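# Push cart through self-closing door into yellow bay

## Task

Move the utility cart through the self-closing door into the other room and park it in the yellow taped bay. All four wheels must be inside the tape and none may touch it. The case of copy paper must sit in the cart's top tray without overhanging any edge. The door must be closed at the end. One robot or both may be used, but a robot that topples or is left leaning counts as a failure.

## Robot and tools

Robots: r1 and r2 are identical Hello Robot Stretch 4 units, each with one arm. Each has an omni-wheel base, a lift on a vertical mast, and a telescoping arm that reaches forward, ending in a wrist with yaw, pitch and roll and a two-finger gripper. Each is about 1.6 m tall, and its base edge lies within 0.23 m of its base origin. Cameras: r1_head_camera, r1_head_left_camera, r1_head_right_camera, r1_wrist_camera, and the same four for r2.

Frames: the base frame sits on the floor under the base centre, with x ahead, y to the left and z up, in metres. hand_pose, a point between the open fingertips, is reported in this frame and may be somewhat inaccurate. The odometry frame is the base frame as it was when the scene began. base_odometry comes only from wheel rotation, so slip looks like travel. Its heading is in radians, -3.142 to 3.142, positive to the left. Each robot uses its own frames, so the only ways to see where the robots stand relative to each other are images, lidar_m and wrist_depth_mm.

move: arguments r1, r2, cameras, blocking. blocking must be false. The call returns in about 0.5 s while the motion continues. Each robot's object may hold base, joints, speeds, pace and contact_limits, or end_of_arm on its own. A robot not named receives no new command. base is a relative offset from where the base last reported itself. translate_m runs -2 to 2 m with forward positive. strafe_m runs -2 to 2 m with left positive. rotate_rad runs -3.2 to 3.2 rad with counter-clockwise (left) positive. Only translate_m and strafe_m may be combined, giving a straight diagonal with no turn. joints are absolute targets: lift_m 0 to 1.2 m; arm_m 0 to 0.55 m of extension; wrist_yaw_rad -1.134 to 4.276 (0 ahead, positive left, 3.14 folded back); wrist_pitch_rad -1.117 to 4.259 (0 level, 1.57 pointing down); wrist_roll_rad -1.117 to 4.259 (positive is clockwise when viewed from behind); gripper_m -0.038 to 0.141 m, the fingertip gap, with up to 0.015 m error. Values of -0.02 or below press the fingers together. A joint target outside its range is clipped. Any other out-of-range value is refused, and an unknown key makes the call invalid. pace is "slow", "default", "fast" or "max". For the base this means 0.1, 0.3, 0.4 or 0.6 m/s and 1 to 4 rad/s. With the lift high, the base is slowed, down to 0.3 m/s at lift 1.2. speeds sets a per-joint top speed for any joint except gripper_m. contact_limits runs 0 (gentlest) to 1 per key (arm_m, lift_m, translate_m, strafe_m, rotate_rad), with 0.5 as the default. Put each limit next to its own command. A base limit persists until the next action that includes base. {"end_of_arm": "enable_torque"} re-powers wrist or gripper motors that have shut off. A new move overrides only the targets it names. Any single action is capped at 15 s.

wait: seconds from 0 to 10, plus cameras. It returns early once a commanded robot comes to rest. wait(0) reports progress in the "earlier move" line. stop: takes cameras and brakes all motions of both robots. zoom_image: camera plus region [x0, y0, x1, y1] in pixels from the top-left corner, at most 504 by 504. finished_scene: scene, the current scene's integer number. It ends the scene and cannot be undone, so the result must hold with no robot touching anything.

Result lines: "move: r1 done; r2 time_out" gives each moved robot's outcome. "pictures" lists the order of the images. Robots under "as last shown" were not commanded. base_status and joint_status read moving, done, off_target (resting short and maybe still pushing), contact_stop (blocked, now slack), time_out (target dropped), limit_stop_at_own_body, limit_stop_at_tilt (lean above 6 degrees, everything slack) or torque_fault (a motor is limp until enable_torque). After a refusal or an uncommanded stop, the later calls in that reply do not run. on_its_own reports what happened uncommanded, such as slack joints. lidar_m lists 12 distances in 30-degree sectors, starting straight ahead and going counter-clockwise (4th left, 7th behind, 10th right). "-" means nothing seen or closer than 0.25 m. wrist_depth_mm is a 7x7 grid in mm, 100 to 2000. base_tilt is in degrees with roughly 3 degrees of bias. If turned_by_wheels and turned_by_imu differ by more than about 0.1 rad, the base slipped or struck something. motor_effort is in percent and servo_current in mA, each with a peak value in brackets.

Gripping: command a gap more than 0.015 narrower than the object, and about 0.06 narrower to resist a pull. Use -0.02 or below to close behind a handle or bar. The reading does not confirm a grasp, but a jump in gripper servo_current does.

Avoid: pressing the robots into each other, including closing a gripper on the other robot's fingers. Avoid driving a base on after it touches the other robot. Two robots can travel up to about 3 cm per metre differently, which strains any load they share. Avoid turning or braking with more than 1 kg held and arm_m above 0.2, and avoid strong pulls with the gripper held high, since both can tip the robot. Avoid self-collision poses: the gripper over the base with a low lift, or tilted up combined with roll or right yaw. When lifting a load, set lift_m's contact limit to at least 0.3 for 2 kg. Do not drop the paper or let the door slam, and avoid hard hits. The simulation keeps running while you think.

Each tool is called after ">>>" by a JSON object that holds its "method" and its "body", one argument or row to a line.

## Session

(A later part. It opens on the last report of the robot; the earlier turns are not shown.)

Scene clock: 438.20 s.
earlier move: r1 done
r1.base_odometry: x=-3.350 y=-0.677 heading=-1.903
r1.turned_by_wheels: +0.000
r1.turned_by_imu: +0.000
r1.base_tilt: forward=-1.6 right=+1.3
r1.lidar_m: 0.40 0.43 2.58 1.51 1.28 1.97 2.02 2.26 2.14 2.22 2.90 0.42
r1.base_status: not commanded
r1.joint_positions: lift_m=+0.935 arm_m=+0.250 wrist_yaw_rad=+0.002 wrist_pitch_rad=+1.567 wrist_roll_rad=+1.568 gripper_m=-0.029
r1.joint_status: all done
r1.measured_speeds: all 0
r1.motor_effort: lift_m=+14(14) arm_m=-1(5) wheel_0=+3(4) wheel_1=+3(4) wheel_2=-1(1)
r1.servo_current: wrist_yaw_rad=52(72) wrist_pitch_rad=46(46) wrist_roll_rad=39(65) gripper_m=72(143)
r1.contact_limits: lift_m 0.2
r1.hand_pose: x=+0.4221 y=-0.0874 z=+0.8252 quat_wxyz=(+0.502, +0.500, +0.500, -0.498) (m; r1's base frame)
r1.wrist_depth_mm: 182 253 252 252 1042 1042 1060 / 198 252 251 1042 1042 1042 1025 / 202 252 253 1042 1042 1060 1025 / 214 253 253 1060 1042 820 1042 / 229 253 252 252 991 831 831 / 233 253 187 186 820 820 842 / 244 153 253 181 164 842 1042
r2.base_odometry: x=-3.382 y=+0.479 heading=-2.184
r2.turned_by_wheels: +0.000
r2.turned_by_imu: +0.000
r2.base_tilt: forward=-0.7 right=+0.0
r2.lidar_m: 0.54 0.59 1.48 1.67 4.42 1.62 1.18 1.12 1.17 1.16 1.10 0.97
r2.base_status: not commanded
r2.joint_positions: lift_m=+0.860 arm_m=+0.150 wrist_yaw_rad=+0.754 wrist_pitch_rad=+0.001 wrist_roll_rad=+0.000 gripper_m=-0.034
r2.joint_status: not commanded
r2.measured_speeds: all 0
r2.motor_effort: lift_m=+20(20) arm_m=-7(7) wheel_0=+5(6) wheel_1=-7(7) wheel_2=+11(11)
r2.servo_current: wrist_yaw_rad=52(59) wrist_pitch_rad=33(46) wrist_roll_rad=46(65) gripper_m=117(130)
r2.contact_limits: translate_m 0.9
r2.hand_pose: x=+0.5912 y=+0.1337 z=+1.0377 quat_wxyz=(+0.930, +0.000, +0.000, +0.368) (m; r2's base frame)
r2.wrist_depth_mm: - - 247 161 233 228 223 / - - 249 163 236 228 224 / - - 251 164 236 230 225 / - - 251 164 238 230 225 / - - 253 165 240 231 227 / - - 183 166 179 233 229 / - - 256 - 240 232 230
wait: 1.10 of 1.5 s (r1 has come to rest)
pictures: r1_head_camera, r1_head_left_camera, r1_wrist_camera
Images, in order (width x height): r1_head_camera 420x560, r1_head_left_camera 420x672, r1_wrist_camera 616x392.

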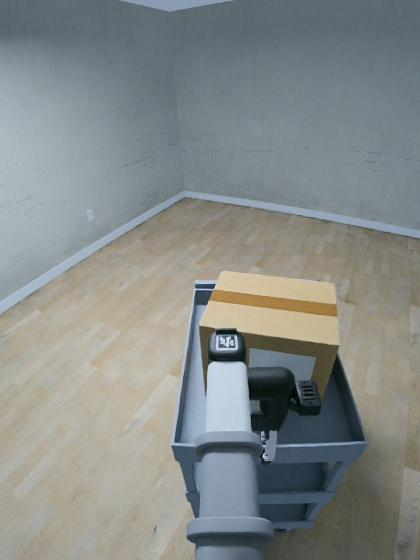

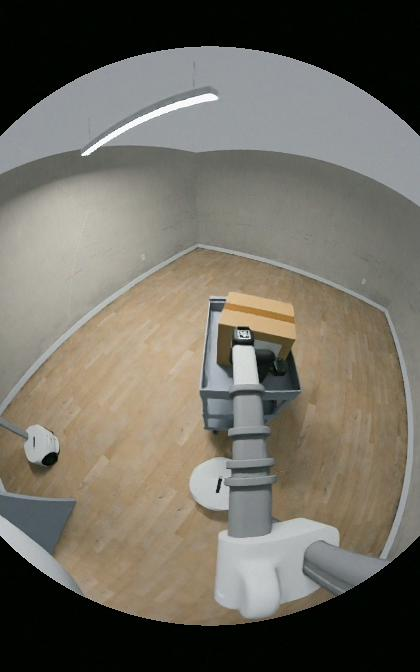

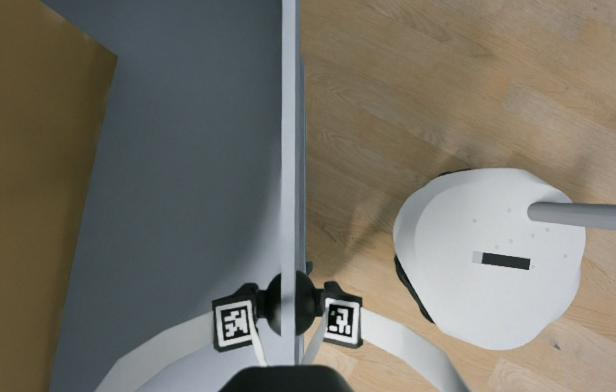

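>>> {"method": "move", "body": {
  "blocking": false,
  "r1": {"base":{"translate_m":-0.3},"pace":"slow"},
  "cameras": []
}}

>>> {"method": "wait", "body": {
  "seconds": 5,
  "cameras": ["r1_wrist_camera","r1_head_left_camera"]
}}

>>> {"method": "move", "body": {
  "blocking": false,
  "r1": {"base":{"rotate_rad":-0.2},"pace":"slow"},
  "cameras": []
}}

>>> {"method": "wait", "body": {
  "seconds": 3,
  "cameras": ["r1_wrist_camera","r1_head_left_camera"]
}}

Scene clock: 458.73 s.
move: r1 moving
r1.base_odometry: x=-3.346 y=-0.666 heading=-1.903
r1.turned_by_wheels: +0.000
r1.turned_by_imu: +0.000
r1.base_tilt: forward=-1.6 right=+1.3
r1.lidar_m: 0.40 0.44 2.59 1.47 1.26 1.96 2.01 2.27 2.13 2.20 2.88 0.44
r1.base_status: translate_m moving
r1.joint_positions: lift_m=+0.935 arm_m=+0.250 wrist_yaw_rad=+0.002 wrist_pitch_rad=+1.561 wrist_roll_rad=+1.568 gripper_m=-0.029
r1.joint_status: not commanded
r1.measured_speeds: translate_m=-0.048 strafe_m=+0.000 rotate_rad=+0.001 lift_m=+0.000 arm_m=+0.000 wrist_yaw_rad=+0.000 wrist_pitch_rad=-0.026 wrist_roll_rad=+0.000
r1.motor_effort: lift_m=+14(14) arm_m=-4(4) wheel_0=-7(7) wheel_1=-7(8) wheel_2=+10(10)
r1.servo_current: wrist_yaw_rad=46(59) wrist_pitch_rad=46(59) wrist_roll_rad=59(59) gripper_m=72(72)
r1.contact_limits: lift_m 0.2
r1.hand_pose: x=+0.4240 y=-0.0874 z=+0.8252 quat_wxyz=(+0.504, +0.501, +0.499, -0.496) (m; r1's base frame)
r1.wrist_depth_mm: 196 254 254 1042 1025 1042 1060 / 202 254 253 1060 1042 1025 1025 / 209 254 254 1060 1025 1042 1042 / 221 255 253 1060 1042 831 820 / 232 254 254 1042 1025 831 820 / 248 255 189 184 904 820 820 / 256 152 255 183 150 842 1042
r2: as last shown
r2.base_tilt: forward=-0.6 right=+0.1
r2.lidar_m: 0.55 0.59 1.50 1.68 4.39 1.64 1.17 1.12 1.16 1.16 1.10 0.94
r2.motor_effort: lift_m=+20(20) arm_m=-7(8) wheel_0=+5(6) wheel_1=-6(7) wheel_2=+11(11)
r2.servo_current: wrist_yaw_rad=59(59) wrist_pitch_rad=39(46) wrist_roll_rad=46(52) gripper_m=117(124)
r2.contact_limits: translate_m 0.9
r2.wrist_depth_mm: - - 247 161 234 227 223 / - - 249 163 236 228 224 / - - 250 163 236 229 224 / - - 251 164 237 231 226 / - - 254 165 238 232 227 / - - 185 166 179 234 229 / - - 257 - 239 232 229
pictures: none
No camera images: "cameras" was empty.

Scene clock: 462.53 s.
earlier move: r1 done
r1.base_odometry: x=-3.252 y=-0.394 heading=-1.903
r1.turned_by_wheels: +0.000
r1.turned_by_imu: +0.000
r1.base_tilt: forward=-1.6 right=+1.3
r1.lidar_m: 0.39 0.43 2.72 1.21 1.29 1.69 1.75 2.10 1.99 2.08 2.75 0.43
r1.base_status: done
r1.joint_positions: lift_m=+0.935 arm_m=+0.250 wrist_yaw_rad=+0.003 wrist_pitch_rad=+1.563 wrist_roll_rad=+1.569 gripper_m=-0.029
r1.joint_status: not commanded
r1.measured_speeds: all 0
r1.motor_effort: lift_m=+15(15) arm_m=-4(4) wheel_0=-4(11) wheel_1=-4(9) wheel_2=+4(14)
r1.servo_current: wrist_yaw_rad=46(72) wrist_pitch_rad=46(98) wrist_roll_rad=46(65) gripper_m=59(72)
r1.contact_limits: lift_m 0.2
r1.hand_pose: x=+0.4234 y=-0.0874 z=+0.8251 quat_wxyz=(+0.503, +0.501, +0.499, -0.497) (m; r1's base frame)
r1.wrist_depth_mm: 179 254 254 254 1042 1025 1042 / 194 253 254 254 1042 1042 1042 / 202 256 254 254 1042 1025 1025 / 214 254 254 254 1025 831 1042 / 226 254 256 254 1060 820 831 / 240 256 187 186 831 820 820 / 254 154 255 183 165 820 1042
r2.base_odometry: x=-3.382 y=+0.479 heading=-2.184
r2.turned_by_wheels: +0.000
r2.turned_by_imu: +0.001
r2.base_tilt: forward=-0.7 right=+0.1
r2.lidar_m: 0.54 0.61 1.51 1.71 4.44 1.61 1.19 1.13 1.19 1.16 1.09 0.98
r2.base_status: not commanded
r2.joint_positions: lift_m=+0.860 arm_m=+0.150 wrist_yaw_rad=+0.754 wrist_pitch_rad=+0.001 wrist_roll_rad=+0.000 gripper_m=-0.034
r2.joint_status: not commanded
r2.measured_speeds: all 0
r2.motor_effort: lift_m=+20(20) arm_m=-7(8) wheel_0=+5(6) wheel_1=-6(7) wheel_2=+11(11)
r2.servo_current: wrist_yaw_rad=59(65) wrist_pitch_rad=39(52) wrist_roll_rad=39(59) gripper_m=124(124)
r2.contact_limits: translate_m 0.9
r2.hand_pose: x=+0.5912 y=+0.1337 z=+1.0377 quat_wxyz=(+0.930, +0.000, +0.000, +0.368) (m; r2's base frame)
r2.wrist_depth_mm: - - 246 161 233 228 224 / - - 248 163 235 228 224 / - - 250 164 237 230 224 / 1430 - 250 164 237 230 228 / 1464 - 253 166 240 232 227 / - - 183 166 179 232 229 / - - 256 - 241 232 230
wait: 3.80 of 5 s (r1 has come to rest)
pictures: r1_head_left_camera, r1_wrist_camera
Images, in order (width x height): r1_head_left_camera 420x672, r1_wrist_camera 616x392.

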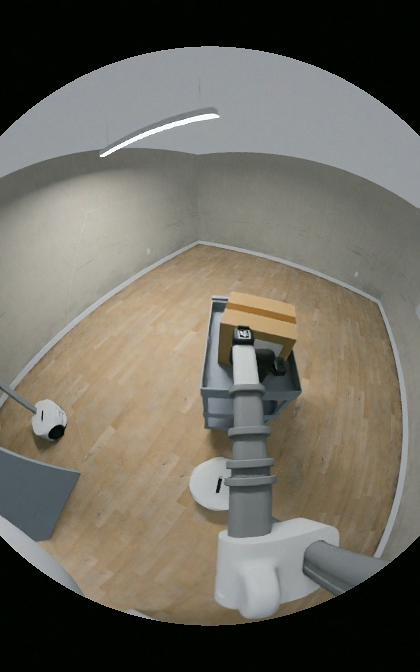

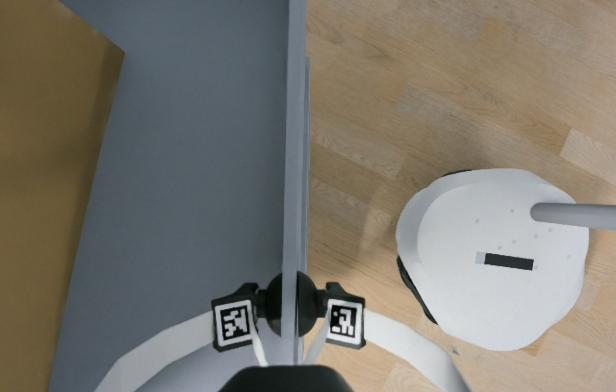

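Scene clock: 463.03 s.
move: r1 moving
r1.base_odometry: x=-3.252 y=-0.394 heading=-2.025
r1.turned_by_wheels: -0.122
r1.turned_by_imu: -0.122
r1.base_tilt: forward=-1.6 right=+1.3
r1.lidar_m: 0.40 0.41 2.70 1.22 1.18 1.70 1.71 2.10 2.01 2.03 2.48 0.45
r1.base_status: rotate_rad moving
r1.joint_positions: lift_m=+0.935 arm_m=+0.250 wrist_yaw_rad=+0.003 wrist_pitch_rad=+1.563 wrist_roll_rad=+1.569 gripper_m=-0.029
r1.joint_status: not commanded
r1.measured_speeds: translate_m=+0.000 strafe_m=+0.000 rotate_rad=-0.419 lift_m=+0.000 arm_m=+0.000 wrist_yaw_rad=+0.000 wrist_pitch_rad=+0.000 wrist_roll_rad=+0.000
r1.motor_effort: lift_m=+15(15) arm_m=+2(4) wheel_0=+9(9) wheel_1=+3(7) wheel_2=+8(11)
r1.servo_current: wrist_yaw_rad=33(72) wrist_pitch_rad=52(52) wrist_roll_rad=39(59) gripper_m=59(65)
r1.contact_limits: lift_m 0.2
r1.hand_pose: x=+0.4233 y=-0.0874 z=+0.8251 quat_wxyz=(+0.503, +0.501, +0.499, -0.497) (m; r1's base frame)
r1.wrist_depth_mm: 254 254 254 1042 1042 1042 1025 / 254 255 253 1042 1025 1042 1025 / 200 253 253 1042 1042 1060 1025 / 209 255 254 1060 1025 831 1008 / 216 253 254 1042 1042 831 842 / 231 254 206 190 842 831 820 / 238 156 253 183 160 820 1042
r2: as last shown
r2.turned_by_imu: +0.000
r2.lidar_m: 0.55 0.61 1.50 1.69 4.41 1.61 1.16 1.12 1.17 1.17 1.10 0.97
r2.servo_current: wrist_yaw_rad=46(59) wrist_pitch_rad=33(46) wrist_roll_rad=59(59) gripper_m=117(130)
r2.contact_limits: translate_m 0.9
r2.wrist_depth_mm: - - 247 162 233 227 222 / - - 249 163 236 229 224 / - - 250 163 236 229 224 / 1430 - 251 165 238 231 225 / 1397 - 253 165 239 232 228 / - - 185 166 179 232 229 / - - 256 - 240 232 230
pictures: none
No camera images: "cameras" was empty.

Scene clock: 463.73 s.
earlier move: r1 done
r1.base_odometry: x=-3.252 y=-0.394 heading=-2.102
r1.turned_by_wheels: -0.077
r1.turned_by_imu: -0.077
r1.base_tilt: forward=-1.6 right=+1.3
r1.lidar_m: 0.36 0.39 2.73 1.48 1.20 1.79 1.71 2.05 2.00 2.01 2.35 0.40
r1.base_status: done
r1.joint_positions: lift_m=+0.935 arm_m=+0.250 wrist_yaw_rad=+0.003 wrist_pitch_rad=+1.570 wrist_roll_rad=+1.569 gripper_m=-0.029
r1.joint_status: not commanded
r1.measured_speeds: all 0
r1.motor_effort: lift_m=+15(15) arm_m=+4(4) wheel_0=+6(9) wheel_1=+4(7) wheel_2=+5(11)
r1.servo_current: wrist_yaw_rad=65(72) wrist_pitch_rad=39(52) wrist_roll_rad=39(59) gripper_m=65(65)
r1.contact_limits: lift_m 0.2
r1.hand_pose: x=+0.4214 y=-0.0874 z=+0.8251 quat_wxyz=(+0.501, +0.499, +0.501, -0.499) (m; r1's base frame)
r1.wrist_depth_mm: 201 214 219 1042 1025 1060 1060 / 249 250 250 1042 1042 1060 1060 / 250 251 252 1042 1042 1025 1060 / 223 250 251 1042 1042 820 1042 / 201 251 251 252 866 842 820 / 204 251 190 199 182 831 1060 / 206 247 252 165 1025 - 1060
r2.base_odometry: x=-3.382 y=+0.479 heading=-2.184
r2.turned_by_wheels: +0.000
r2.turned_by_imu: +0.000
r2.base_tilt: forward=-0.6 right=+0.1
r2.lidar_m: 0.54 0.58 1.51 1.71 4.44 1.63 1.18 1.11 1.18 1.16 1.09 0.98
r2.base_status: not commanded
r2.joint_positions: lift_m=+0.860 arm_m=+0.150 wrist_yaw_rad=+0.754 wrist_pitch_rad=+0.001 wrist_roll_rad=+0.000 gripper_m=-0.034
r2.joint_status: not commanded
r2.measured_speeds: all 0
r2.motor_effort: lift_m=+20(20) arm_m=-7(8) wheel_0=+5(6) wheel_1=-6(7) wheel_2=+11(11)
r2.servo_current: wrist_yaw_rad=52(65) wrist_pitch_rad=46(46) wrist_roll_rad=52(59) gripper_m=124(130)
r2.contact_limits: translate_m 0.9
r2.hand_pose: x=+0.5912 y=+0.1337 z=+1.0377 quat_wxyz=(+0.930, +0.000, +0.000, +0.368) (m; r2's base frame)
r2.wrist_depth_mm: - - 247 161 234 227 223 / - - 248 163 236 229 224 / - - 250 163 236 229 225 / 1499 - 251 164 238 230 226 / 1366 - 253 165 239 230 227 / - - 183 166 179 233 229 / - - 257 - 240 232 229
wait: 0.70 of 3 s (r1 has come to rest)
pictures: r1_head_left_camera, r1_wrist_camera
Images, in order (width x height): r1_head_left_camera 420x672, r1_wrist_camera 616x392.

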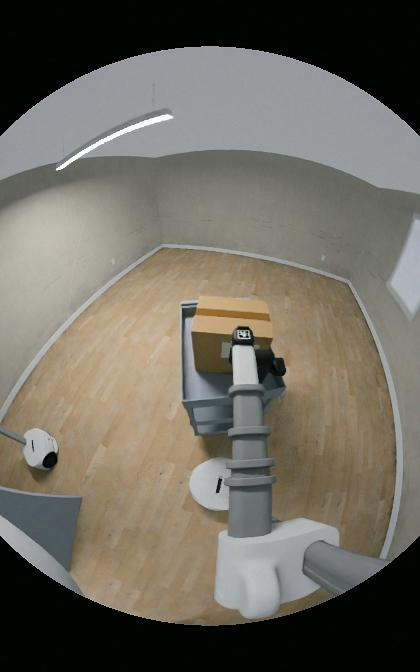

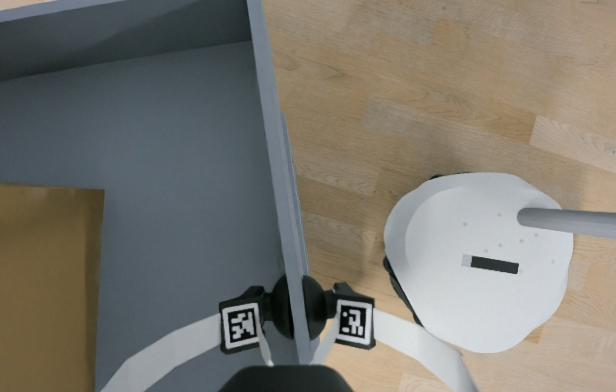

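>>> {"method": "move", "body": {
  "blocking": false,
  "r1": {"base":{"translate_m":-0.426,"strafe_m":0.32},"pace":"slow"},
  "cameras": []
}}

>>> {"method": "wait", "body": {
  "seconds": 8,
  "cameras": ["r1_wrist_camera"]
}}

>>> {"method": "move", "body": {
  "blocking": false,
  "r1": {"base":{"rotate_rad":-0.27},"pace":"slow"},
  "cameras": []
}}

>>> {"method": "wait", "body": {
  "seconds": 3,
  "cameras": ["r1_wrist_camera","r1_head_left_camera","r1_head_right_camera"]
}}

Scene clock: 476.70 s.
move: r1 moving
r1.base_odometry: x=-3.240 y=-0.388 heading=-2.102
r1.turned_by_wheels: +0.000
r1.turned_by_imu: +0.000
r1.base_tilt: forward=-1.6 right=+1.3
r1.lidar_m: 0.36 0.39 2.72 1.46 1.18 1.75 1.68 2.02 2.02 2.03 2.35 0.43
r1.base_status: translate_m moving; strafe_m moving
r1.joint_positions: lift_m=+0.935 arm_m=+0.250 wrist_yaw_rad=+0.003 wrist_pitch_rad=+1.569 wrist_roll_rad=+1.569 gripper_m=-0.029
r1.joint_status: not commanded
r1.measured_speeds: translate_m=-0.041 strafe_m=+0.031 rotate_rad=-0.004 lift_m=+0.000 arm_m=+0.000 wrist_yaw_rad=+0.000 wrist_pitch_rad=-0.015 wrist_roll_rad=+0.000
r1.motor_effort: lift_m=+15(15) arm_m=+3(4) wheel_0=-8(8) wheel_1=+5(6) wheel_2=+4(8)
r1.servo_current: wrist_yaw_rad=59(72) wrist_pitch_rad=46(46) wrist_roll_rad=52(72) gripper_m=65(65)
r1.contact_limits: lift_m 0.2
r1.hand_pose: x=+0.4215 y=-0.0874 z=+0.8251 quat_wxyz=(+0.502, +0.499, +0.501, -0.498) (m; r1's base frame)
r1.wrist_depth_mm: 205 220 225 1042 1042 1042 1042 / 252 253 254 1042 1042 1042 1042 / 252 253 253 1042 1042 1025 1042 / 218 253 253 1060 1025 831 1042 / 207 252 254 252 931 831 831 / 211 253 187 187 180 842 831 / 213 153 254 182 1025 831 1042
r2: as last shown
r2.base_tilt: forward=-0.7 right=+0.1
r2.lidar_m: 0.53 0.58 1.52 1.68 4.40 1.62 1.16 1.12 1.17 1.14 1.10 0.95
r2.motor_effort: lift_m=+20(20) arm_m=-7(7) wheel_0=+5(6) wheel_1=-7(7) wheel_2=+11(11)
r2.servo_current: wrist_yaw_rad=59(59) wrist_pitch_rad=39(46) wrist_roll_rad=46(52) gripper_m=124(124)
r2.contact_limits: translate_m 0.9
r2.wrist_depth_mm: - - 247 161 234 228 222 / - - 249 163 236 228 224 / - - 251 163 236 229 224 / 1537 - 251 165 237 230 226 / 1366 - 253 166 240 232 227 / - - 184 166 179 233 229 / - - 257 - 240 232 229
pictures: none
No camera images: "cameras" was empty.

Scene clock: 482.73 s.
earlier move: r1 done
r1.base_odometry: x=-2.761 y=-0.189 heading=-2.102
r1.turned_by_wheels: +0.000
r1.turned_by_imu: -0.002
r1.base_tilt: forward=-1.6 right=+1.3
r1.lidar_m: 0.40 2.92 1.23 0.80 0.87 1.32 1.26 1.43 2.20 2.21 0.48 0.41
r1.base_status: done
r1.joint_positions: lift_m=+0.935 arm_m=+0.250 wrist_yaw_rad=+0.001 wrist_pitch_rad=+1.569 wrist_roll_rad=+1.569 gripper_m=-0.029
r1.joint_status: not commanded
r1.measured_speeds: all 0
r1.motor_effort: lift_m=+15(15) arm_m=-4(4) wheel_0=-6(18) wheel_1=+3(6) wheel_2=-2(10)
r1.servo_current: wrist_yaw_rad=46(72) wrist_pitch_rad=46(72) wrist_roll_rad=59(72) gripper_m=59(72)
r1.contact_limits: lift_m 0.2
r1.hand_pose: x=+0.4214 y=-0.0874 z=+0.8251 quat_wxyz=(+0.501, +0.500, +0.500, -0.499) (m; r1's base frame)
r1.wrist_depth_mm: 225 253 253 255 1042 1042 1060 / 237 253 254 254 1042 1060 1042 / 253 252 254 255 1078 1060 1060 / 251 252 253 254 1042 842 866 / 252 253 252 253 878 831 842 / - - 180 196 831 842 1025 / 1025 1042 1025 183 179 1042 1042
r2.base_odometry: x=-3.382 y=+0.479 heading=-2.184
r2.turned_by_wheels: +0.000
r2.turned_by_imu: +0.001
r2.base_tilt: forward=-0.6 right=+0.1
r2.lidar_m: 0.52 0.59 1.36 4.90 4.42 1.63 1.18 1.10 1.16 1.16 1.08 0.92
r2.base_status: not commanded
r2.joint_positions: lift_m=+0.860 arm_m=+0.150 wrist_yaw_rad=+0.754 wrist_pitch_rad=+0.001 wrist_roll_rad=+0.000 gripper_m=-0.034
r2.joint_status: not commanded
r2.measured_speeds: all 0
r2.motor_effort: lift_m=+20(20) arm_m=-7(8) wheel_0=+5(6) wheel_1=-6(7) wheel_2=+11(11)
r2.servo_current: wrist_yaw_rad=52(65) wrist_pitch_rad=39(46) wrist_roll_rad=52(59) gripper_m=124(124)
r2.contact_limits: translate_m 0.9
r2.hand_pose: x=+0.5912 y=+0.1337 z=+1.0377 quat_wxyz=(+0.930, +0.000, +0.000, +0.368) (m; r2's base frame)
r2.wrist_depth_mm: - - 249 161 235 229 222 / - - 249 163 234 227 224 / - - 251 163 236 229 224 / - 1336 251 164 238 230 226 / - 1281 253 165 239 231 227 / - - 183 166 179 233 229 / - 1160 - - 241 233 229
wait: 6.03 of 8 s (r1 has come to rest)
pictures: r1_wrist_camera
Images, in order (width x height): r1_wrist_camera 616x392.

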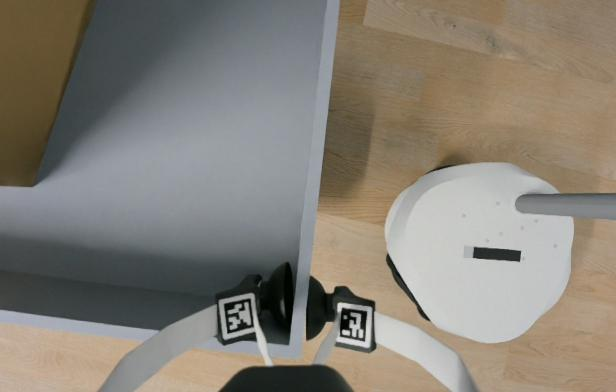

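Scene clock: 483.23 s.
move: r1 moving
r1.base_odometry: x=-2.761 y=-0.189 heading=-2.227
r1.turned_by_wheels: -0.125
r1.turned_by_imu: -0.125
r1.base_tilt: forward=-1.6 right=+1.3
r1.lidar_m: 0.40 3.17 2.55 0.78 0.81 1.16 1.26 1.33 2.11 2.20 0.57 0.40
r1.base_status: rotate_rad moving
r1.joint_positions: lift_m=+0.935 arm_m=+0.250 wrist_yaw_rad=+0.001 wrist_pitch_rad=+1.569 wrist_roll_rad=+1.569 gripper_m=-0.029
r1.joint_status: not commanded
r1.measured_speeds: translate_m=+0.001 strafe_m=+0.000 rotate_rad=-0.489 lift_m=+0.000 arm_m=+0.000 wrist_yaw_rad=+0.000 wrist_pitch_rad=+0.000 wrist_roll_rad=+0.000
r1.motor_effort: lift_m=+15(15) arm_m=-1(4) wheel_0=+10(10) wheel_1=+5(6) wheel_2=+7(8)
r1.servo_current: wrist_yaw_rad=52(59) wrist_pitch_rad=46(46) wrist_roll_rad=39(59) gripper_m=72(72)
r1.contact_limits: lift_m 0.2
r1.hand_pose: x=+0.4214 y=-0.0874 z=+0.8251 quat_wxyz=(+0.501, +0.500, +0.500, -0.499) (m; r1's base frame)
r1.wrist_depth_mm: 230 251 251 250 1042 1042 1025 / 237 251 251 252 1042 1042 1025 / 250 252 251 252 1025 1042 1042 / 251 252 252 252 1042 820 842 / 252 251 253 252 904 842 831 / 251 253 190 200 842 831 1060 / 252 149 181 181 179 1042 1042
r2: as last shown
r2.turned_by_imu: +0.000
r2.base_tilt: forward=-0.6 right=+0.0
r2.lidar_m: 0.55 0.59 1.41 4.90 4.41 1.60 1.19 1.12 1.16 1.16 1.08 0.95
r2.motor_effort: lift_m=+20(20) arm_m=-7(7) wheel_0=+6(6) wheel_1=-6(7) wheel_2=+11(11)
r2.servo_current: wrist_yaw_rad=52(65) wrist_pitch_rad=39(46) wrist_roll_rad=52(52) gripper_m=117(124)
r2.contact_limits: translate_m 0.9
r2.wrist_depth_mm: - - 246 161 234 228 222 / - - 249 163 235 229 224 / - - 250 164 236 230 225 / - 1366 251 165 238 231 226 / - 1308 252 165 240 232 226 / - - 183 166 179 233 229 / - 1182 - - 240 232 231
pictures: none
No camera images: "cameras" was empty.

Scene clock: 484.07 s.
earlier move: r1 done
r1.base_odometry: x=-2.761 y=-0.189 heading=-2.371
r1.turned_by_wheels: -0.144
r1.turned_by_imu: -0.144
r1.base_tilt: forward=-1.6 right=+1.2
r1.lidar_m: 0.40 3.55 2.62 0.83 0.81 1.02 1.27 1.25 1.76 2.18 2.27 0.44
r1.base_status: done
r1.joint_positions: lift_m=+0.935 arm_m=+0.250 wrist_yaw_rad=+0.001 wrist_pitch_rad=+1.566 wrist_roll_rad=+1.569 gripper_m=-0.029
r1.joint_status: not commanded
r1.measured_speeds: all 0
r1.motor_effort: lift_m=+15(15) arm_m=+1(4) wheel_0=+7(10) wheel_1=+2(6) wheel_2=+8(8)
r1.servo_current: wrist_yaw_rad=52(72) wrist_pitch_rad=46(52) wrist_roll_rad=59(65) gripper_m=65(72)
r1.contact_limits: lift_m 0.2
r1.hand_pose: x=+0.4225 y=-0.0874 z=+0.8251 quat_wxyz=(+0.502, +0.501, +0.499, -0.498) (m; r1's base frame)
r1.wrist_depth_mm: 234 253 253 1042 1025 1042 1025 / 234 254 252 1042 1025 1025 1025 / 250 252 253 1042 1025 1042 1025 / 248 254 253 1025 1042 831 1042 / 255 254 253 1042 991 820 820 / 254 255 210 191 842 820 831 / 254 156 255 183 163 831 1060
r2.base_odometry: x=-3.382 y=+0.479 heading=-2.184
r2.turned_by_wheels: +0.000
r2.turned_by_imu: +0.000
r2.base_tilt: forward=-0.6 right=+0.0
r2.lidar_m: 0.53 0.58 1.45 4.88 4.42 1.62 1.15 1.10 1.18 1.15 1.11 0.98
r2.base_status: not commanded
r2.joint_positions: lift_m=+0.860 arm_m=+0.150 wrist_yaw_rad=+0.754 wrist_pitch_rad=+0.001 wrist_roll_rad=+0.000 gripper_m=-0.034
r2.joint_status: not commanded
r2.measured_speeds: all 0
r2.motor_effort: lift_m=+20(20) arm_m=-7(8) wheel_0=+5(6) wheel_1=-6(7) wheel_2=+11(11)
r2.servo_current: wrist_yaw_rad=39(65) wrist_pitch_rad=39(46) wrist_roll_rad=65(65) gripper_m=124(124)
r2.contact_limits: translate_m 0.9
r2.hand_pose: x=+0.5912 y=+0.1337 z=+1.0377 quat_wxyz=(+0.930, +0.000, +0.000, +0.368) (m; r2's base frame)
r2.wrist_depth_mm: - - 247 161 235 228 222 / - - 248 163 236 228 224 / - - 250 164 236 229 225 / - 1336 251 164 237 232 225 / - 1336 252 165 240 231 226 / - - 183 166 179 233 229 / - 1229 - - 240 232 229
wait: 0.83 of 3 s (r1 has come to rest)
pictures: r1_head_left_camera, r1_head_right_camera, r1_wrist_camera
Images, in order (width x height): r1_head_left_camera 420x672, r1_head_right_camera 420x672, r1_wrist_camera 616x392.

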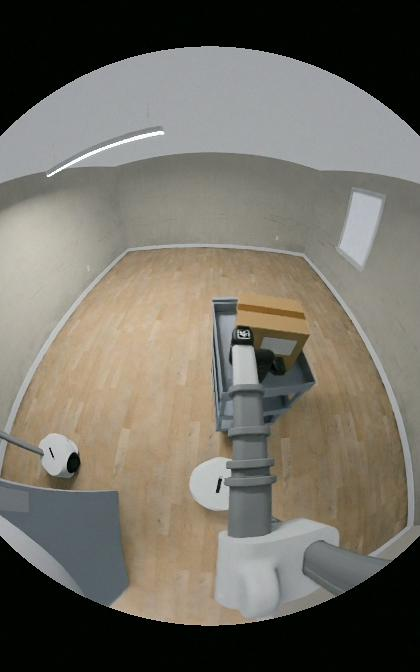

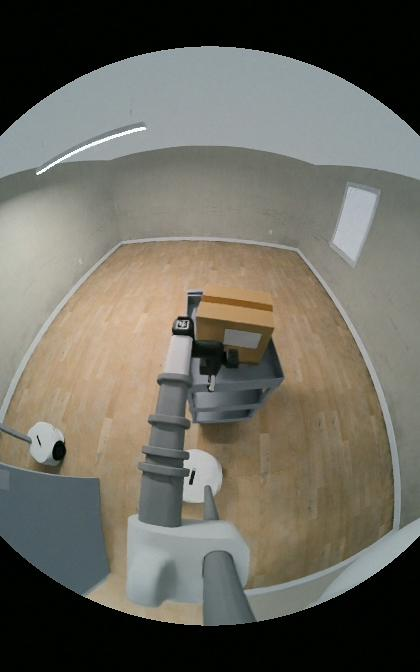

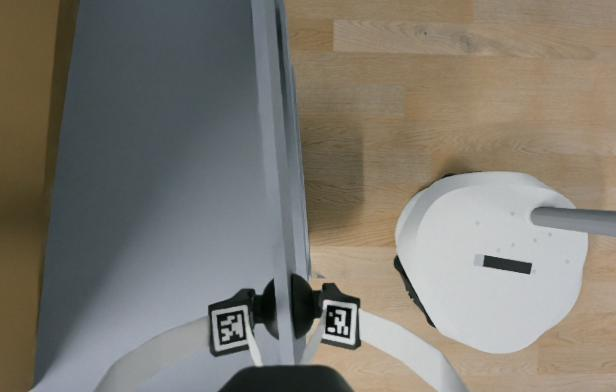

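>>> {"method": "move", "body": {
  "blocking": false,
  "r1": {"base":{"translate_m":-0.35},"pace":"slow"},
  "cameras": []
}}

>>> {"method": "wait", "body": {
  "seconds": 5,
  "cameras": ["r1_head_camera","r1_wrist_camera","r1_head_left_camera","r1_head_right_camera"]
}}

Scene clock: 505.83 s.
move: r1 moving
r1.base_odometry: x=-2.752 y=-0.180 heading=-2.370
r1.turned_by_wheels: +0.001
r1.turned_by_imu: +0.000
r1.base_tilt: forward=-1.5 right=+1.3
r1.lidar_m: 0.40 3.56 2.62 0.81 0.81 1.02 1.26 1.23 1.77 2.19 2.28 0.44
r1.base_status: translate_m moving
r1.joint_positions: lift_m=+0.935 arm_m=+0.250 wrist_yaw_rad=+0.001 wrist_pitch_rad=+1.560 wrist_roll_rad=+1.569 gripper_m=-0.029
r1.joint_status: not commanded
r1.measured_speeds: translate_m=-0.048 strafe_m=+0.000 rotate_rad=+0.003 lift_m=+0.000 arm_m=+0.000 wrist_yaw_rad=+0.003 wrist_pitch_rad=-0.015 wrist_roll_rad=+0.000
r1.motor_effort: lift_m=+15(15) arm_m=-4(4) wheel_0=-3(5) wheel_1=-4(6) wheel_2=+13(13)
r1.servo_current: wrist_yaw_rad=46(65) wrist_pitch_rad=52(59) wrist_roll_rad=39(52) gripper_m=52(72)
r1.contact_limits: lift_m 0.2
r1.hand_pose: x=+0.4242 y=-0.0874 z=+0.8251 quat_wxyz=(+0.503, +0.502, +0.498, -0.496) (m; r1's base frame)
r1.wrist_depth_mm: 237 253 253 1042 1025 1025 1025 / 239 253 254 1042 1025 1025 1025 / 247 255 253 1042 1042 1042 1025 / 254 254 253 1060 1025 809 1008 / 255 255 254 1042 1025 831 831 / 256 255 211 187 891 820 809 / 255 153 252 183 151 820 1042
r2: as last shown
r2.lidar_m: 0.55 0.60 1.44 4.88 4.40 1.63 1.18 1.11 1.18 1.13 1.07 0.97
r2.motor_effort: lift_m=+20(20) arm_m=-7(7) wheel_0=+5(6) wheel_1=-6(7) wheel_2=+11(11)
r2.servo_current: wrist_yaw_rad=52(72) wrist_pitch_rad=46(46) wrist_roll_rad=46(52) gripper_m=117(124)
r2.contact_limits: translate_m 0.9
r2.wrist_depth_mm: - - 247 162 235 228 222 / - - 249 163 235 229 224 / - - 250 164 236 230 224 / - 1397 252 165 238 230 226 / - 1308 252 165 239 232 228 / - - 183 166 179 232 229 / - 1182 - - 240 231 229
pictures: none
No camera images: "cameras" was empty.

Scene clock: 510.10 s.
earlier move: r1 done
r1.base_odometry: x=-2.510 y=+0.055 heading=-2.371
r1.turned_by_wheels: +0.000
r1.turned_by_imu: +0.001
r1.base_tilt: forward=-1.6 right=+1.3
r1.lidar_m: 0.42 3.55 1.27 0.71 0.77 0.96 3.91 0.89 1.27 2.19 0.50 0.42
r1.base_status: done
r1.joint_positions: lift_m=+0.935 arm_m=+0.250 wrist_yaw_rad=+0.002 wrist_pitch_rad=+1.560 wrist_roll_rad=+1.569 gripper_m=-0.029
r1.joint_status: not commanded
r1.measured_speeds: all 0
r1.motor_effort: lift_m=+15(15) arm_m=-4(4) wheel_0=+0(5) wheel_1=-2(7) wheel_2=+5(15)
r1.servo_current: wrist_yaw_rad=59(72) wrist_pitch_rad=65(72) wrist_roll_rad=46(72) gripper_m=65(72)
r1.contact_limits: lift_m 0.2
r1.hand_pose: x=+0.4243 y=-0.0874 z=+0.8251 quat_wxyz=(+0.504, +0.502, +0.498, -0.496) (m; r1's base frame)
r1.wrist_depth_mm: 180 244 252 253 1042 1025 1042 / 195 252 253 252 1025 1042 1025 / 209 253 254 253 1042 1060 1025 / 234 253 253 254 1042 831 831 / 254 254 252 254 1042 820 809 / 254 254 205 191 842 831 831 / 255 156 254 183 178 842 1042
r2.base_odometry: x=-3.382 y=+0.479 heading=-2.184
r2.turned_by_wheels: +0.000
r2.turned_by_imu: +0.001
r2.base_tilt: forward=-0.7 right=+0.1
r2.lidar_m: 0.52 0.59 1.44 4.87 4.44 1.61 1.16 1.12 1.17 1.15 1.08 0.96
r2.base_status: not commanded
r2.joint_positions: lift_m=+0.860 arm_m=+0.150 wrist_yaw_rad=+0.754 wrist_pitch_rad=+0.001 wrist_roll_rad=+0.000 gripper_m=-0.034
r2.joint_status: not commanded
r2.measured_speeds: all 0
r2.motor_effort: lift_m=+20(20) arm_m=-7(8) wheel_0=+5(6) wheel_1=-7(7) wheel_2=+11(11)
r2.servo_current: wrist_yaw_rad=46(72) wrist_pitch_rad=39(46) wrist_roll_rad=39(59) gripper_m=124(130)
r2.contact_limits: translate_m 0.9
r2.hand_pose: x=+0.5912 y=+0.1337 z=+1.0377 quat_wxyz=(+0.930, +0.000, +0.000, +0.368) (m; r2's base frame)
r2.wrist_depth_mm: - - 248 161 235 228 222 / - - 249 163 234 228 223 / - - 249 164 236 229 225 / - - 251 164 237 230 227 / - - 253 166 240 232 228 / - - 185 167 179 233 229 / - - 255 - 240 232 230
wait: 4.27 of 5 s (r1 has come to rest)
pictures: r1_head_camera, r1_head_left_camera, r1_head_right_camera, r1_wrist_camera
Images, in order (width x height): r1_head_camera 420x560, r1_head_left_camera 420x672, r1_head_right_camera 420x672, r1_wrist_camera 616x392.

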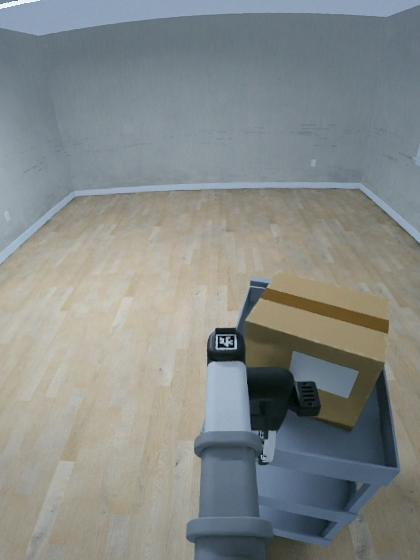

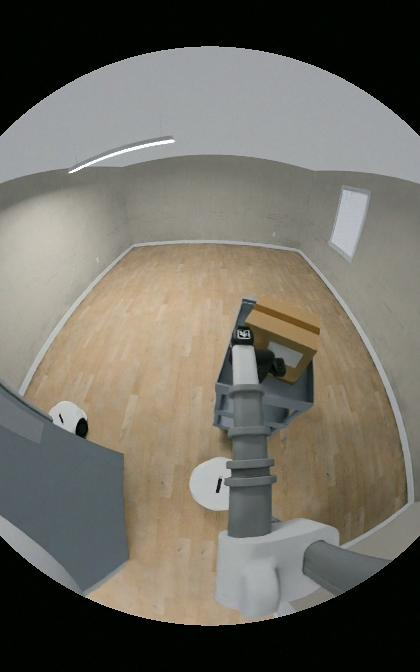

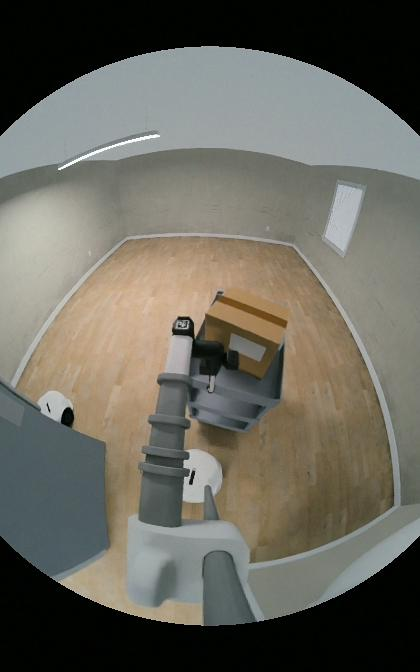

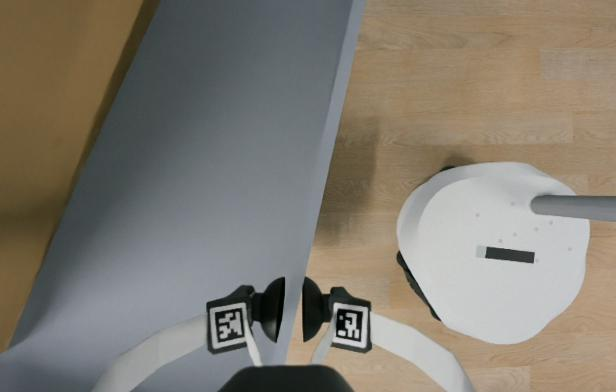

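>>> {"method": "move", "body": {
  "blocking": false,
  "r1": {"base":{"translate_m":-0.5,"strafe_m":0.11},"pace":"slow"},
  "cameras": []
}}

>>> {"method": "wait", "body": {
  "seconds": 7,
  "cameras": ["r1_wrist_camera","r1_head_left_camera","r1_head_right_camera"]
}}

Scene clock: 529.67 s.
move: r1 moving
r1.base_odometry: x=-2.499 y=+0.062 heading=-2.371
r1.turned_by_wheels: +0.000
r1.turned_by_imu: +0.000
r1.base_tilt: forward=-1.6 right=+1.3
r1.lidar_m: 0.41 3.59 1.26 0.72 0.74 0.96 3.93 0.91 1.23 2.18 0.49 0.42
r1.base_status: translate_m moving; strafe_m moving
r1.joint_positions: lift_m=+0.935 arm_m=+0.250 wrist_yaw_rad=+0.002 wrist_pitch_rad=+1.560 wrist_roll_rad=+1.569 gripper_m=-0.029
r1.joint_status: not commanded
r1.measured_speeds: translate_m=-0.049 strafe_m=+0.011 rotate_rad=-0.004 lift_m=+0.000 arm_m=+0.000 wrist_yaw_rad=+0.000 wrist_pitch_rad=+0.000 wrist_roll_rad=+0.000
r1.motor_effort: lift_m=+15(15) arm_m=-4(4) wheel_0=-5(6) wheel_1=-5(5) wheel_2=+10(11)
r1.servo_current: wrist_yaw_rad=65(65) wrist_pitch_rad=65(65) wrist_roll_rad=39(65) gripper_m=59(65)
r1.contact_limits: lift_m 0.2
r1.hand_pose: x=+0.4243 y=-0.0874 z=+0.8251 quat_wxyz=(+0.504, +0.502, +0.498, -0.496) (m; r1's base frame)
r1.wrist_depth_mm: 182 254 254 253 1042 1025 1025 / 198 255 254 252 1042 1025 1025 / 215 254 255 253 1042 1025 1042 / 241 255 254 254 1042 820 831 / 257 255 254 254 1025 820 820 / 256 256 195 187 842 831 831 / 256 150 254 184 162 820 1042
r2: as last shown
r2.turned_by_imu: +0.000
r2.lidar_m: 0.54 0.58 1.46 4.92 4.39 1.63 1.19 1.11 1.17 1.15 1.11 0.97
r2.servo_current: wrist_yaw_rad=52(59) wrist_pitch_rad=39(46) wrist_roll_rad=52(59) gripper_m=117(124)
r2.contact_limits: translate_m 0.9
r2.wrist_depth_mm: - - 248 161 234 228 222 / - - 250 163 235 228 224 / - - 250 163 236 229 225 / - - 251 165 236 230 226 / - - 253 165 239 232 227 / - - 183 167 179 233 229 / - - 255 - 240 232 229
pictures: none
No camera images: "cameras" was empty.

Scene clock: 535.53 s.
earlier move: r1 done
r1.base_odometry: x=-2.074 y=+0.324 heading=-2.372
r1.turned_by_wheels: -0.001
r1.turned_by_imu: -0.005
r1.base_tilt: forward=-1.6 right=+1.3
r1.lidar_m: 0.40 3.47 0.61 0.55 0.58 3.41 3.36 0.61 0.57 1.52 0.37 0.36
r1.base_status: done
r1.joint_positions: lift_m=+0.935 arm_m=+0.250 wrist_yaw_rad=+0.001 wrist_pitch_rad=+1.567 wrist_roll_rad=+1.570 gripper_m=-0.029
r1.joint_status: not commanded
r1.measured_speeds: all 0
r1.motor_effort: lift_m=+15(15) arm_m=-3(4) wheel_0=-11(17) wheel_1=-5(8) wheel_2=-2(12)
r1.servo_current: wrist_yaw_rad=46(72) wrist_pitch_rad=46(72) wrist_roll_rad=52(65) gripper_m=65(72)
r1.contact_limits: lift_m 0.2
r1.hand_pose: x=+0.4221 y=-0.0874 z=+0.8251 quat_wxyz=(+0.501, +0.501, +0.499, -0.499) (m; r1's base frame)
r1.wrist_depth_mm: 164 209 254 255 255 1008 1042 / 184 245 254 254 255 1025 1025 / 211 254 254 254 253 1042 1042 / 253 254 254 254 866 842 831 / 254 254 253 255 842 831 842 / 254 254 183 197 186 831 842 / 253 146 253 184 1042 136 1060
r2.base_odometry: x=-3.382 y=+0.479 heading=-2.184
r2.turned_by_wheels: +0.000
r2.turned_by_imu: +0.001
r2.base_tilt: forward=-0.7 right=+0.0
r2.lidar_m: 0.56 0.57 3.76 4.88 4.43 1.63 1.17 1.12 1.17 1.14 1.08 0.94
r2.base_status: not commanded
r2.joint_positions: lift_m=+0.860 arm_m=+0.150 wrist_yaw_rad=+0.754 wrist_pitch_rad=+0.001 wrist_roll_rad=+0.000 gripper_m=-0.034
r2.joint_status: not commanded
r2.measured_speeds: all 0
r2.motor_effort: lift_m=+20(20) arm_m=-7(8) wheel_0=+5(6) wheel_1=-6(7) wheel_2=+11(11)
r2.servo_current: wrist_yaw_rad=39(65) wrist_pitch_rad=39(46) wrist_roll_rad=46(59) gripper_m=124(130)
r2.contact_limits: translate_m 0.9
r2.hand_pose: x=+0.5912 y=+0.1337 z=+1.0377 quat_wxyz=(+0.930, +0.000, +0.000, +0.368) (m; r2's base frame)
r2.wrist_depth_mm: - - 247 160 234 227 221 / - - 249 163 236 228 225 / - - 250 164 236 229 224 / - - 250 165 238 232 226 / - - 253 166 239 232 228 / - - 185 166 179 232 229 / - - 256 - 240 232 229
wait: 5.87 of 7 s (r1 has come to rest)
pictures: r1_head_left_camera, r1_head_right_camera, r1_wrist_camera
Images, in order (width x height): r1_head_left_camera 420x672, r1_head_right_camera 420x672, r1_wrist_camera 616x392.

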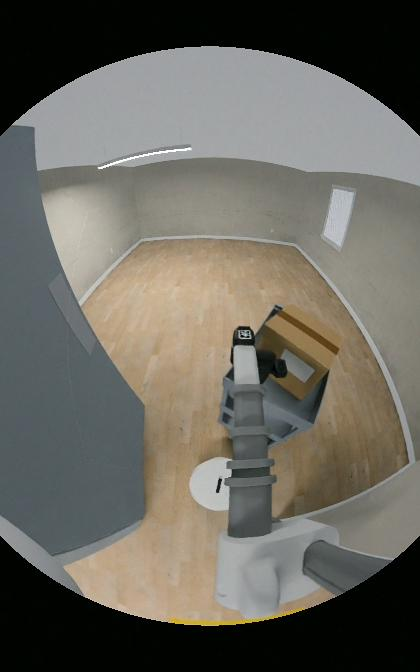

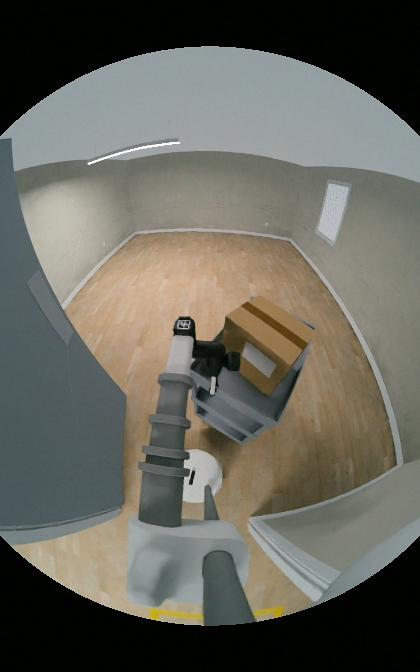

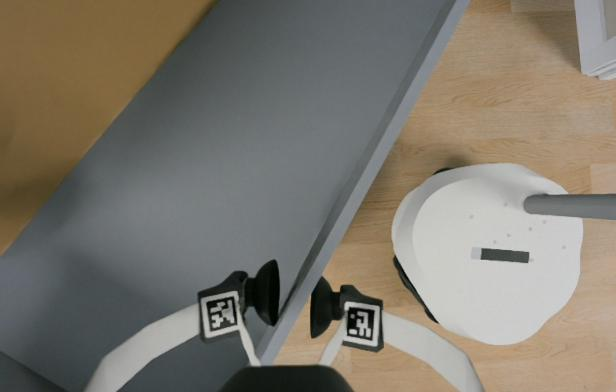

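>>> {"method": "move", "body": {
  "blocking": false,
  "r1": {"base":{"translate_m":-0.06,"strafe_m":-0.1},"pace":"slow"},
  "cameras": []
}}

>>> {"method": "wait", "body": {
  "seconds": 4,
  "cameras": ["r1_wrist_camera","r1_head_right_camera"]
}}

Scene clock: 561.30 s.
move: r1 moving
r1.base_odometry: x=-2.077 y=+0.336 heading=-2.372
r1.turned_by_wheels: +0.000
r1.turned_by_imu: +0.000
r1.base_tilt: forward=-1.6 right=+1.3
r1.lidar_m: 0.42 3.46 0.64 0.56 0.56 3.41 3.38 0.60 0.56 1.52 0.40 0.37
r1.base_status: translate_m moving; strafe_m moving
r1.joint_positions: lift_m=+0.935 arm_m=+0.250 wrist_yaw_rad=+0.001 wrist_pitch_rad=+1.567 wrist_roll_rad=+1.570 gripper_m=-0.029
r1.joint_status: not commanded
r1.measured_speeds: translate_m=-0.025 strafe_m=-0.041 rotate_rad=+0.001 lift_m=+0.000 arm_m=+0.000 wrist_yaw_rad=+0.000 wrist_pitch_rad=+0.000 wrist_roll_rad=+0.000
r1.motor_effort: lift_m=+15(15) arm_m=-3(4) wheel_0=+2(10) wheel_1=-6(8) wheel_2=+5(5)
r1.servo_current: wrist_yaw_rad=46(59) wrist_pitch_rad=46(46) wrist_roll_rad=52(65) gripper_m=59(65)
r1.contact_limits: lift_m 0.2
r1.hand_pose: x=+0.4221 y=-0.0874 z=+0.8251 quat_wxyz=(+0.501, +0.501, +0.499, -0.499) (m; r1's base frame)
r1.wrist_depth_mm: 164 208 253 254 253 1025 1060 / 183 241 253 254 254 1025 1042 / 212 253 252 253 253 1042 1042 / 254 254 254 254 866 842 820 / 254 254 253 253 917 831 831 / 255 254 184 197 831 831 1042 / 254 148 254 183 178 134 1042
r2: as last shown
r2.turned_by_imu: +0.000
r2.lidar_m: 0.55 0.58 3.74 4.89 4.42 1.59 1.19 1.12 1.17 1.15 1.09 0.95
r2.motor_effort: lift_m=+20(20) arm_m=-7(8) wheel_0=+6(6) wheel_1=-7(7) wheel_2=+11(11)
r2.servo_current: wrist_yaw_rad=46(59) wrist_pitch_rad=46(46) wrist_roll_rad=39(52) gripper_m=117(124)
r2.contact_limits: translate_m 0.9
r2.wrist_depth_mm: - - 247 161 234 228 222 / - - 249 163 235 229 224 / - - 250 163 236 230 224 / - - 251 164 237 230 225 / - - 253 166 239 232 228 / - - 184 166 179 232 229 / - - 256 - 240 232 229
pictures: none
No camera images: "cameras" was empty.

Scene clock: 563.23 s.
earlier move: r1 done
r1.base_odometry: x=-2.101 y=+0.438 heading=-2.371
r1.turned_by_wheels: +0.001
r1.turned_by_imu: +0.000
r1.base_tilt: forward=-1.5 right=+1.3
r1.lidar_m: 0.40 3.58 0.72 0.65 0.66 3.34 3.31 0.46 0.45 1.31 0.42 0.36
r1.base_status: done
r1.joint_positions: lift_m=+0.935 arm_m=+0.250 wrist_yaw_rad=-0.001 wrist_pitch_rad=+1.576 wrist_roll_rad=+1.570 gripper_m=-0.029
r1.joint_status: not commanded
r1.measured_speeds: all 0
r1.motor_effort: lift_m=+15(15) arm_m=+4(4) wheel_0=+9(14) wheel_1=-3(9) wheel_2=+1(11)
r1.servo_current: wrist_yaw_rad=52(65) wrist_pitch_rad=46(52) wrist_roll_rad=59(65) gripper_m=59(72)
r1.contact_limits: lift_m 0.2
r1.hand_pose: x=+0.4194 y=-0.0874 z=+0.8251 quat_wxyz=(+0.499, +0.499, +0.501, -0.501) (m; r1's base frame)
r1.wrist_depth_mm: 151 208 251 251 252 1060 1042 / 170 235 250 251 239 1060 1060 / 193 248 250 252 253 1060 1060 / 215 248 250 251 831 842 1078 / 247 248 250 252 842 831 854 / 247 249 187 200 187 842 1060 / 246 248 252 138 182 145 1078
r2.base_odometry: x=-3.382 y=+0.479 heading=-2.184
r2.turned_by_wheels: +0.000
r2.turned_by_imu: +0.000
r2.base_tilt: forward=-0.7 right=+0.0
r2.lidar_m: 0.54 0.59 3.77 4.88 4.41 1.65 1.18 1.12 1.17 1.15 1.09 0.97
r2.base_status: not commanded
r2.joint_positions: lift_m=+0.860 arm_m=+0.150 wrist_yaw_rad=+0.754 wrist_pitch_rad=+0.001 wrist_roll_rad=+0.000 gripper_m=-0.034
r2.joint_status: not commanded
r2.measured_speeds: all 0
r2.motor_effort: lift_m=+20(20) arm_m=-7(8) wheel_0=+5(6) wheel_1=-7(7) wheel_2=+11(11)
r2.servo_current: wrist_yaw_rad=46(59) wrist_pitch_rad=33(46) wrist_roll_rad=39(59) gripper_m=117(130)
r2.contact_limits: translate_m 0.9
r2.hand_pose: x=+0.5912 y=+0.1337 z=+1.0377 quat_wxyz=(+0.930, +0.000, +0.000, +0.368) (m; r2's base frame)
r2.wrist_depth_mm: - - 247 161 233 228 222 / - - 249 163 235 228 224 / - - 250 163 236 230 224 / - - 251 164 237 231 225 / - - 253 165 238 233 227 / - - 184 165 179 233 229 / - - 256 - 239 232 231
wait: 1.93 of 4 s (r1 has come to rest)
pictures: r1_head_right_camera, r1_wrist_camera
Images, in order (width x height): r1_head_right_camera 420x672, r1_wrist_camera 616x392.

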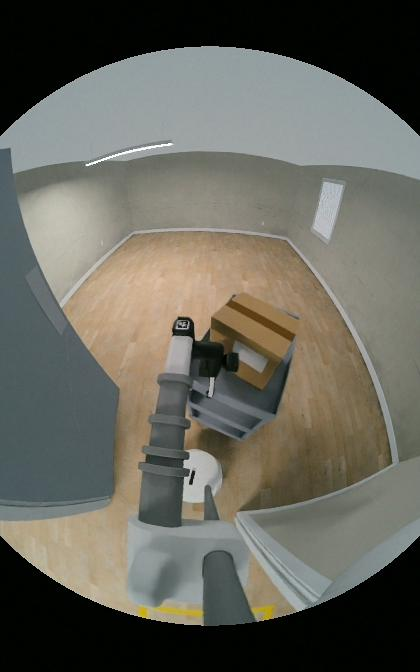

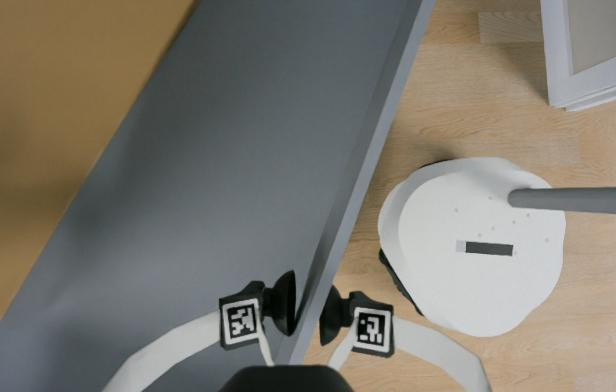

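>>> {"method": "move", "body": {
  "blocking": false,
  "r1": {"base":{"translate_m":-0.3,"strafe_m":0.11},"pace":"slow"},
  "cameras": []
}}

>>> {"method": "wait", "body": {
  "seconds": 5,
  "cameras": ["r1_wrist_camera","r1_head_right_camera","r1_head_left_camera"]
}}

Scene clock: 585.03 s.
move: r1 moving
r1.base_odometry: x=-2.089 y=+0.443 heading=-2.372
r1.turned_by_wheels: +0.000
r1.turned_by_imu: +0.000
r1.base_tilt: forward=-1.6 right=+1.2
r1.lidar_m: 0.40 3.56 0.72 0.65 0.65 3.34 3.29 0.46 0.45 1.26 0.42 0.39
r1.base_status: translate_m moving; strafe_m moving
r1.joint_positions: lift_m=+0.935 arm_m=+0.250 wrist_yaw_rad=-0.001 wrist_pitch_rad=+1.573 wrist_roll_rad=+1.570 gripper_m=-0.029
r1.joint_status: not commanded
r1.measured_speeds: translate_m=-0.048 strafe_m=+0.017 rotate_rad=-0.002 lift_m=+0.000 arm_m=+0.000 wrist_yaw_rad=+0.000 wrist_pitch_rad=-0.040 wrist_roll_rad=+0.000
r1.motor_effort: lift_m=+15(15) arm_m=+3(4) wheel_0=-5(7) wheel_1=-5(6) wheel_2=+6(7)
r1.servo_current: wrist_yaw_rad=52(65) wrist_pitch_rad=39(59) wrist_roll_rad=52(59) gripper_m=52(65)
r1.contact_limits: lift_m 0.2
r1.hand_pose: x=+0.4202 y=-0.0874 z=+0.8251 quat_wxyz=(+0.499, +0.500, +0.500, -0.501) (m; r1's base frame)
r1.wrist_depth_mm: 163 213 251 252 253 1042 991 / 181 245 251 252 252 1060 1060 / 206 250 251 253 1025 1060 1060 / 232 251 252 253 891 831 842 / 250 250 252 253 866 842 831 / 249 251 186 196 831 842 1042 / 250 156 252 182 1042 135 1060
r2: as last shown
r2.base_tilt: forward=-0.6 right=+0.0
r2.lidar_m: 0.55 0.60 3.76 4.89 4.44 1.65 1.19 1.10 1.18 1.16 1.09 0.95
r2.motor_effort: lift_m=+20(20) arm_m=-7(8) wheel_0=+5(6) wheel_1=-6(7) wheel_2=+11(11)
r2.servo_current: wrist_yaw_rad=46(65) wrist_pitch_rad=33(46) wrist_roll_rad=52(65) gripper_m=124(124)
r2.contact_limits: translate_m 0.9
r2.wrist_depth_mm: - - 247 162 234 227 222 / - - 248 163 236 229 224 / - - 250 163 236 229 224 / - - 252 165 237 231 226 / - - 253 165 239 233 228 / - - 184 166 179 234 229 / - - 256 - 239 232 230
pictures: none
No camera images: "cameras" was empty.

Scene clock: 588.97 s.
earlier move: r1 done
r1.base_odometry: x=-1.809 y=+0.567 heading=-2.373
r1.turned_by_wheels: -0.001
r1.turned_by_imu: -0.004
r1.base_tilt: forward=-1.6 right=+1.3
r1.lidar_m: 0.39 0.89 0.56 0.51 0.60 3.08 2.95 3.10 0.41 0.40 0.47 0.41
r1.base_status: done
r1.joint_positions: lift_m=+0.935 arm_m=+0.250 wrist_yaw_rad=+0.001 wrist_pitch_rad=+1.568 wrist_roll_rad=+1.570 gripper_m=-0.029
r1.joint_status: not commanded
r1.measured_speeds: all 0
r1.motor_effort: lift_m=+16(16) arm_m=-4(4) wheel_0=-9(19) wheel_1=-4(8) wheel_2=-1(8)
r1.servo_current: wrist_yaw_rad=39(72) wrist_pitch_rad=39(98) wrist_roll_rad=59(65) gripper_m=52(72)
r1.contact_limits: lift_m 0.2
r1.hand_pose: x=+0.4218 y=-0.0874 z=+0.8251 quat_wxyz=(+0.501, +0.500, +0.500, -0.499) (m; r1's base frame)
r1.wrist_depth_mm: 195 254 255 254 1060 991 788 / 207 253 252 254 1042 1060 1042 / 224 254 252 253 1042 1042 1042 / 245 252 254 253 1042 831 831 / 254 252 253 253 917 820 831 / 252 253 185 196 181 831 1060 / 253 153 253 182 1042 831 1042
r2.base_odometry: x=-3.382 y=+0.479 heading=-2.184
r2.turned_by_wheels: +0.000
r2.turned_by_imu: +0.001
r2.base_tilt: forward=-0.6 right=+0.1
r2.lidar_m: 0.55 0.59 3.75 4.89 4.39 1.65 1.18 1.12 1.13 1.14 1.10 0.95
r2.base_status: not commanded
r2.joint_positions: lift_m=+0.860 arm_m=+0.150 wrist_yaw_rad=+0.754 wrist_pitch_rad=+0.001 wrist_roll_rad=+0.000 gripper_m=-0.034
r2.joint_status: not commanded
r2.measured_speeds: all 0
r2.motor_effort: lift_m=+20(20) arm_m=-7(8) wheel_0=+5(6) wheel_1=-7(7) wheel_2=+11(11)
r2.servo_current: wrist_yaw_rad=46(65) wrist_pitch_rad=46(46) wrist_roll_rad=59(65) gripper_m=117(124)
r2.contact_limits: translate_m 0.9
r2.hand_pose: x=+0.5912 y=+0.1337 z=+1.0377 quat_wxyz=(+0.930, +0.000, +0.000, +0.368) (m; r2's base frame)
r2.wrist_depth_mm: - - 246 161 234 228 223 / - - 249 163 236 228 224 / - - 251 163 236 229 224 / - - 252 165 238 231 225 / - - 254 165 239 233 227 / - - 184 166 179 233 229 / - - 256 - 239 232 229
wait: 3.93 of 5 s (r1 has come to rest)
pictures: r1_head_left_camera, r1_head_right_camera, r1_wrist_camera
Images, in order (width x height): r1_head_left_camera 420x672, r1_head_right_camera 420x672, r1_wrist_camera 616x392.

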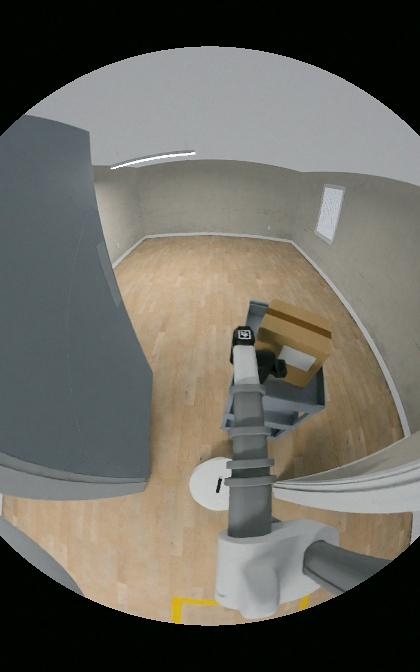

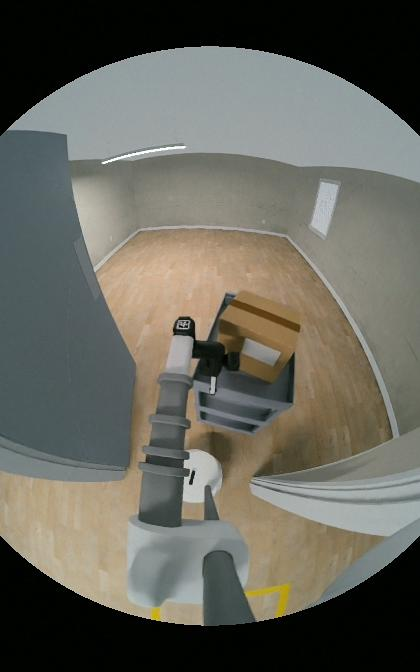

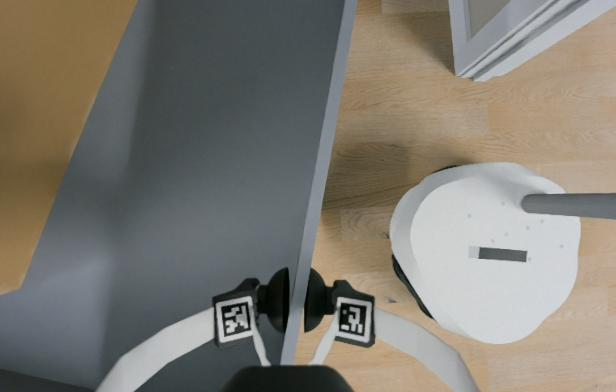

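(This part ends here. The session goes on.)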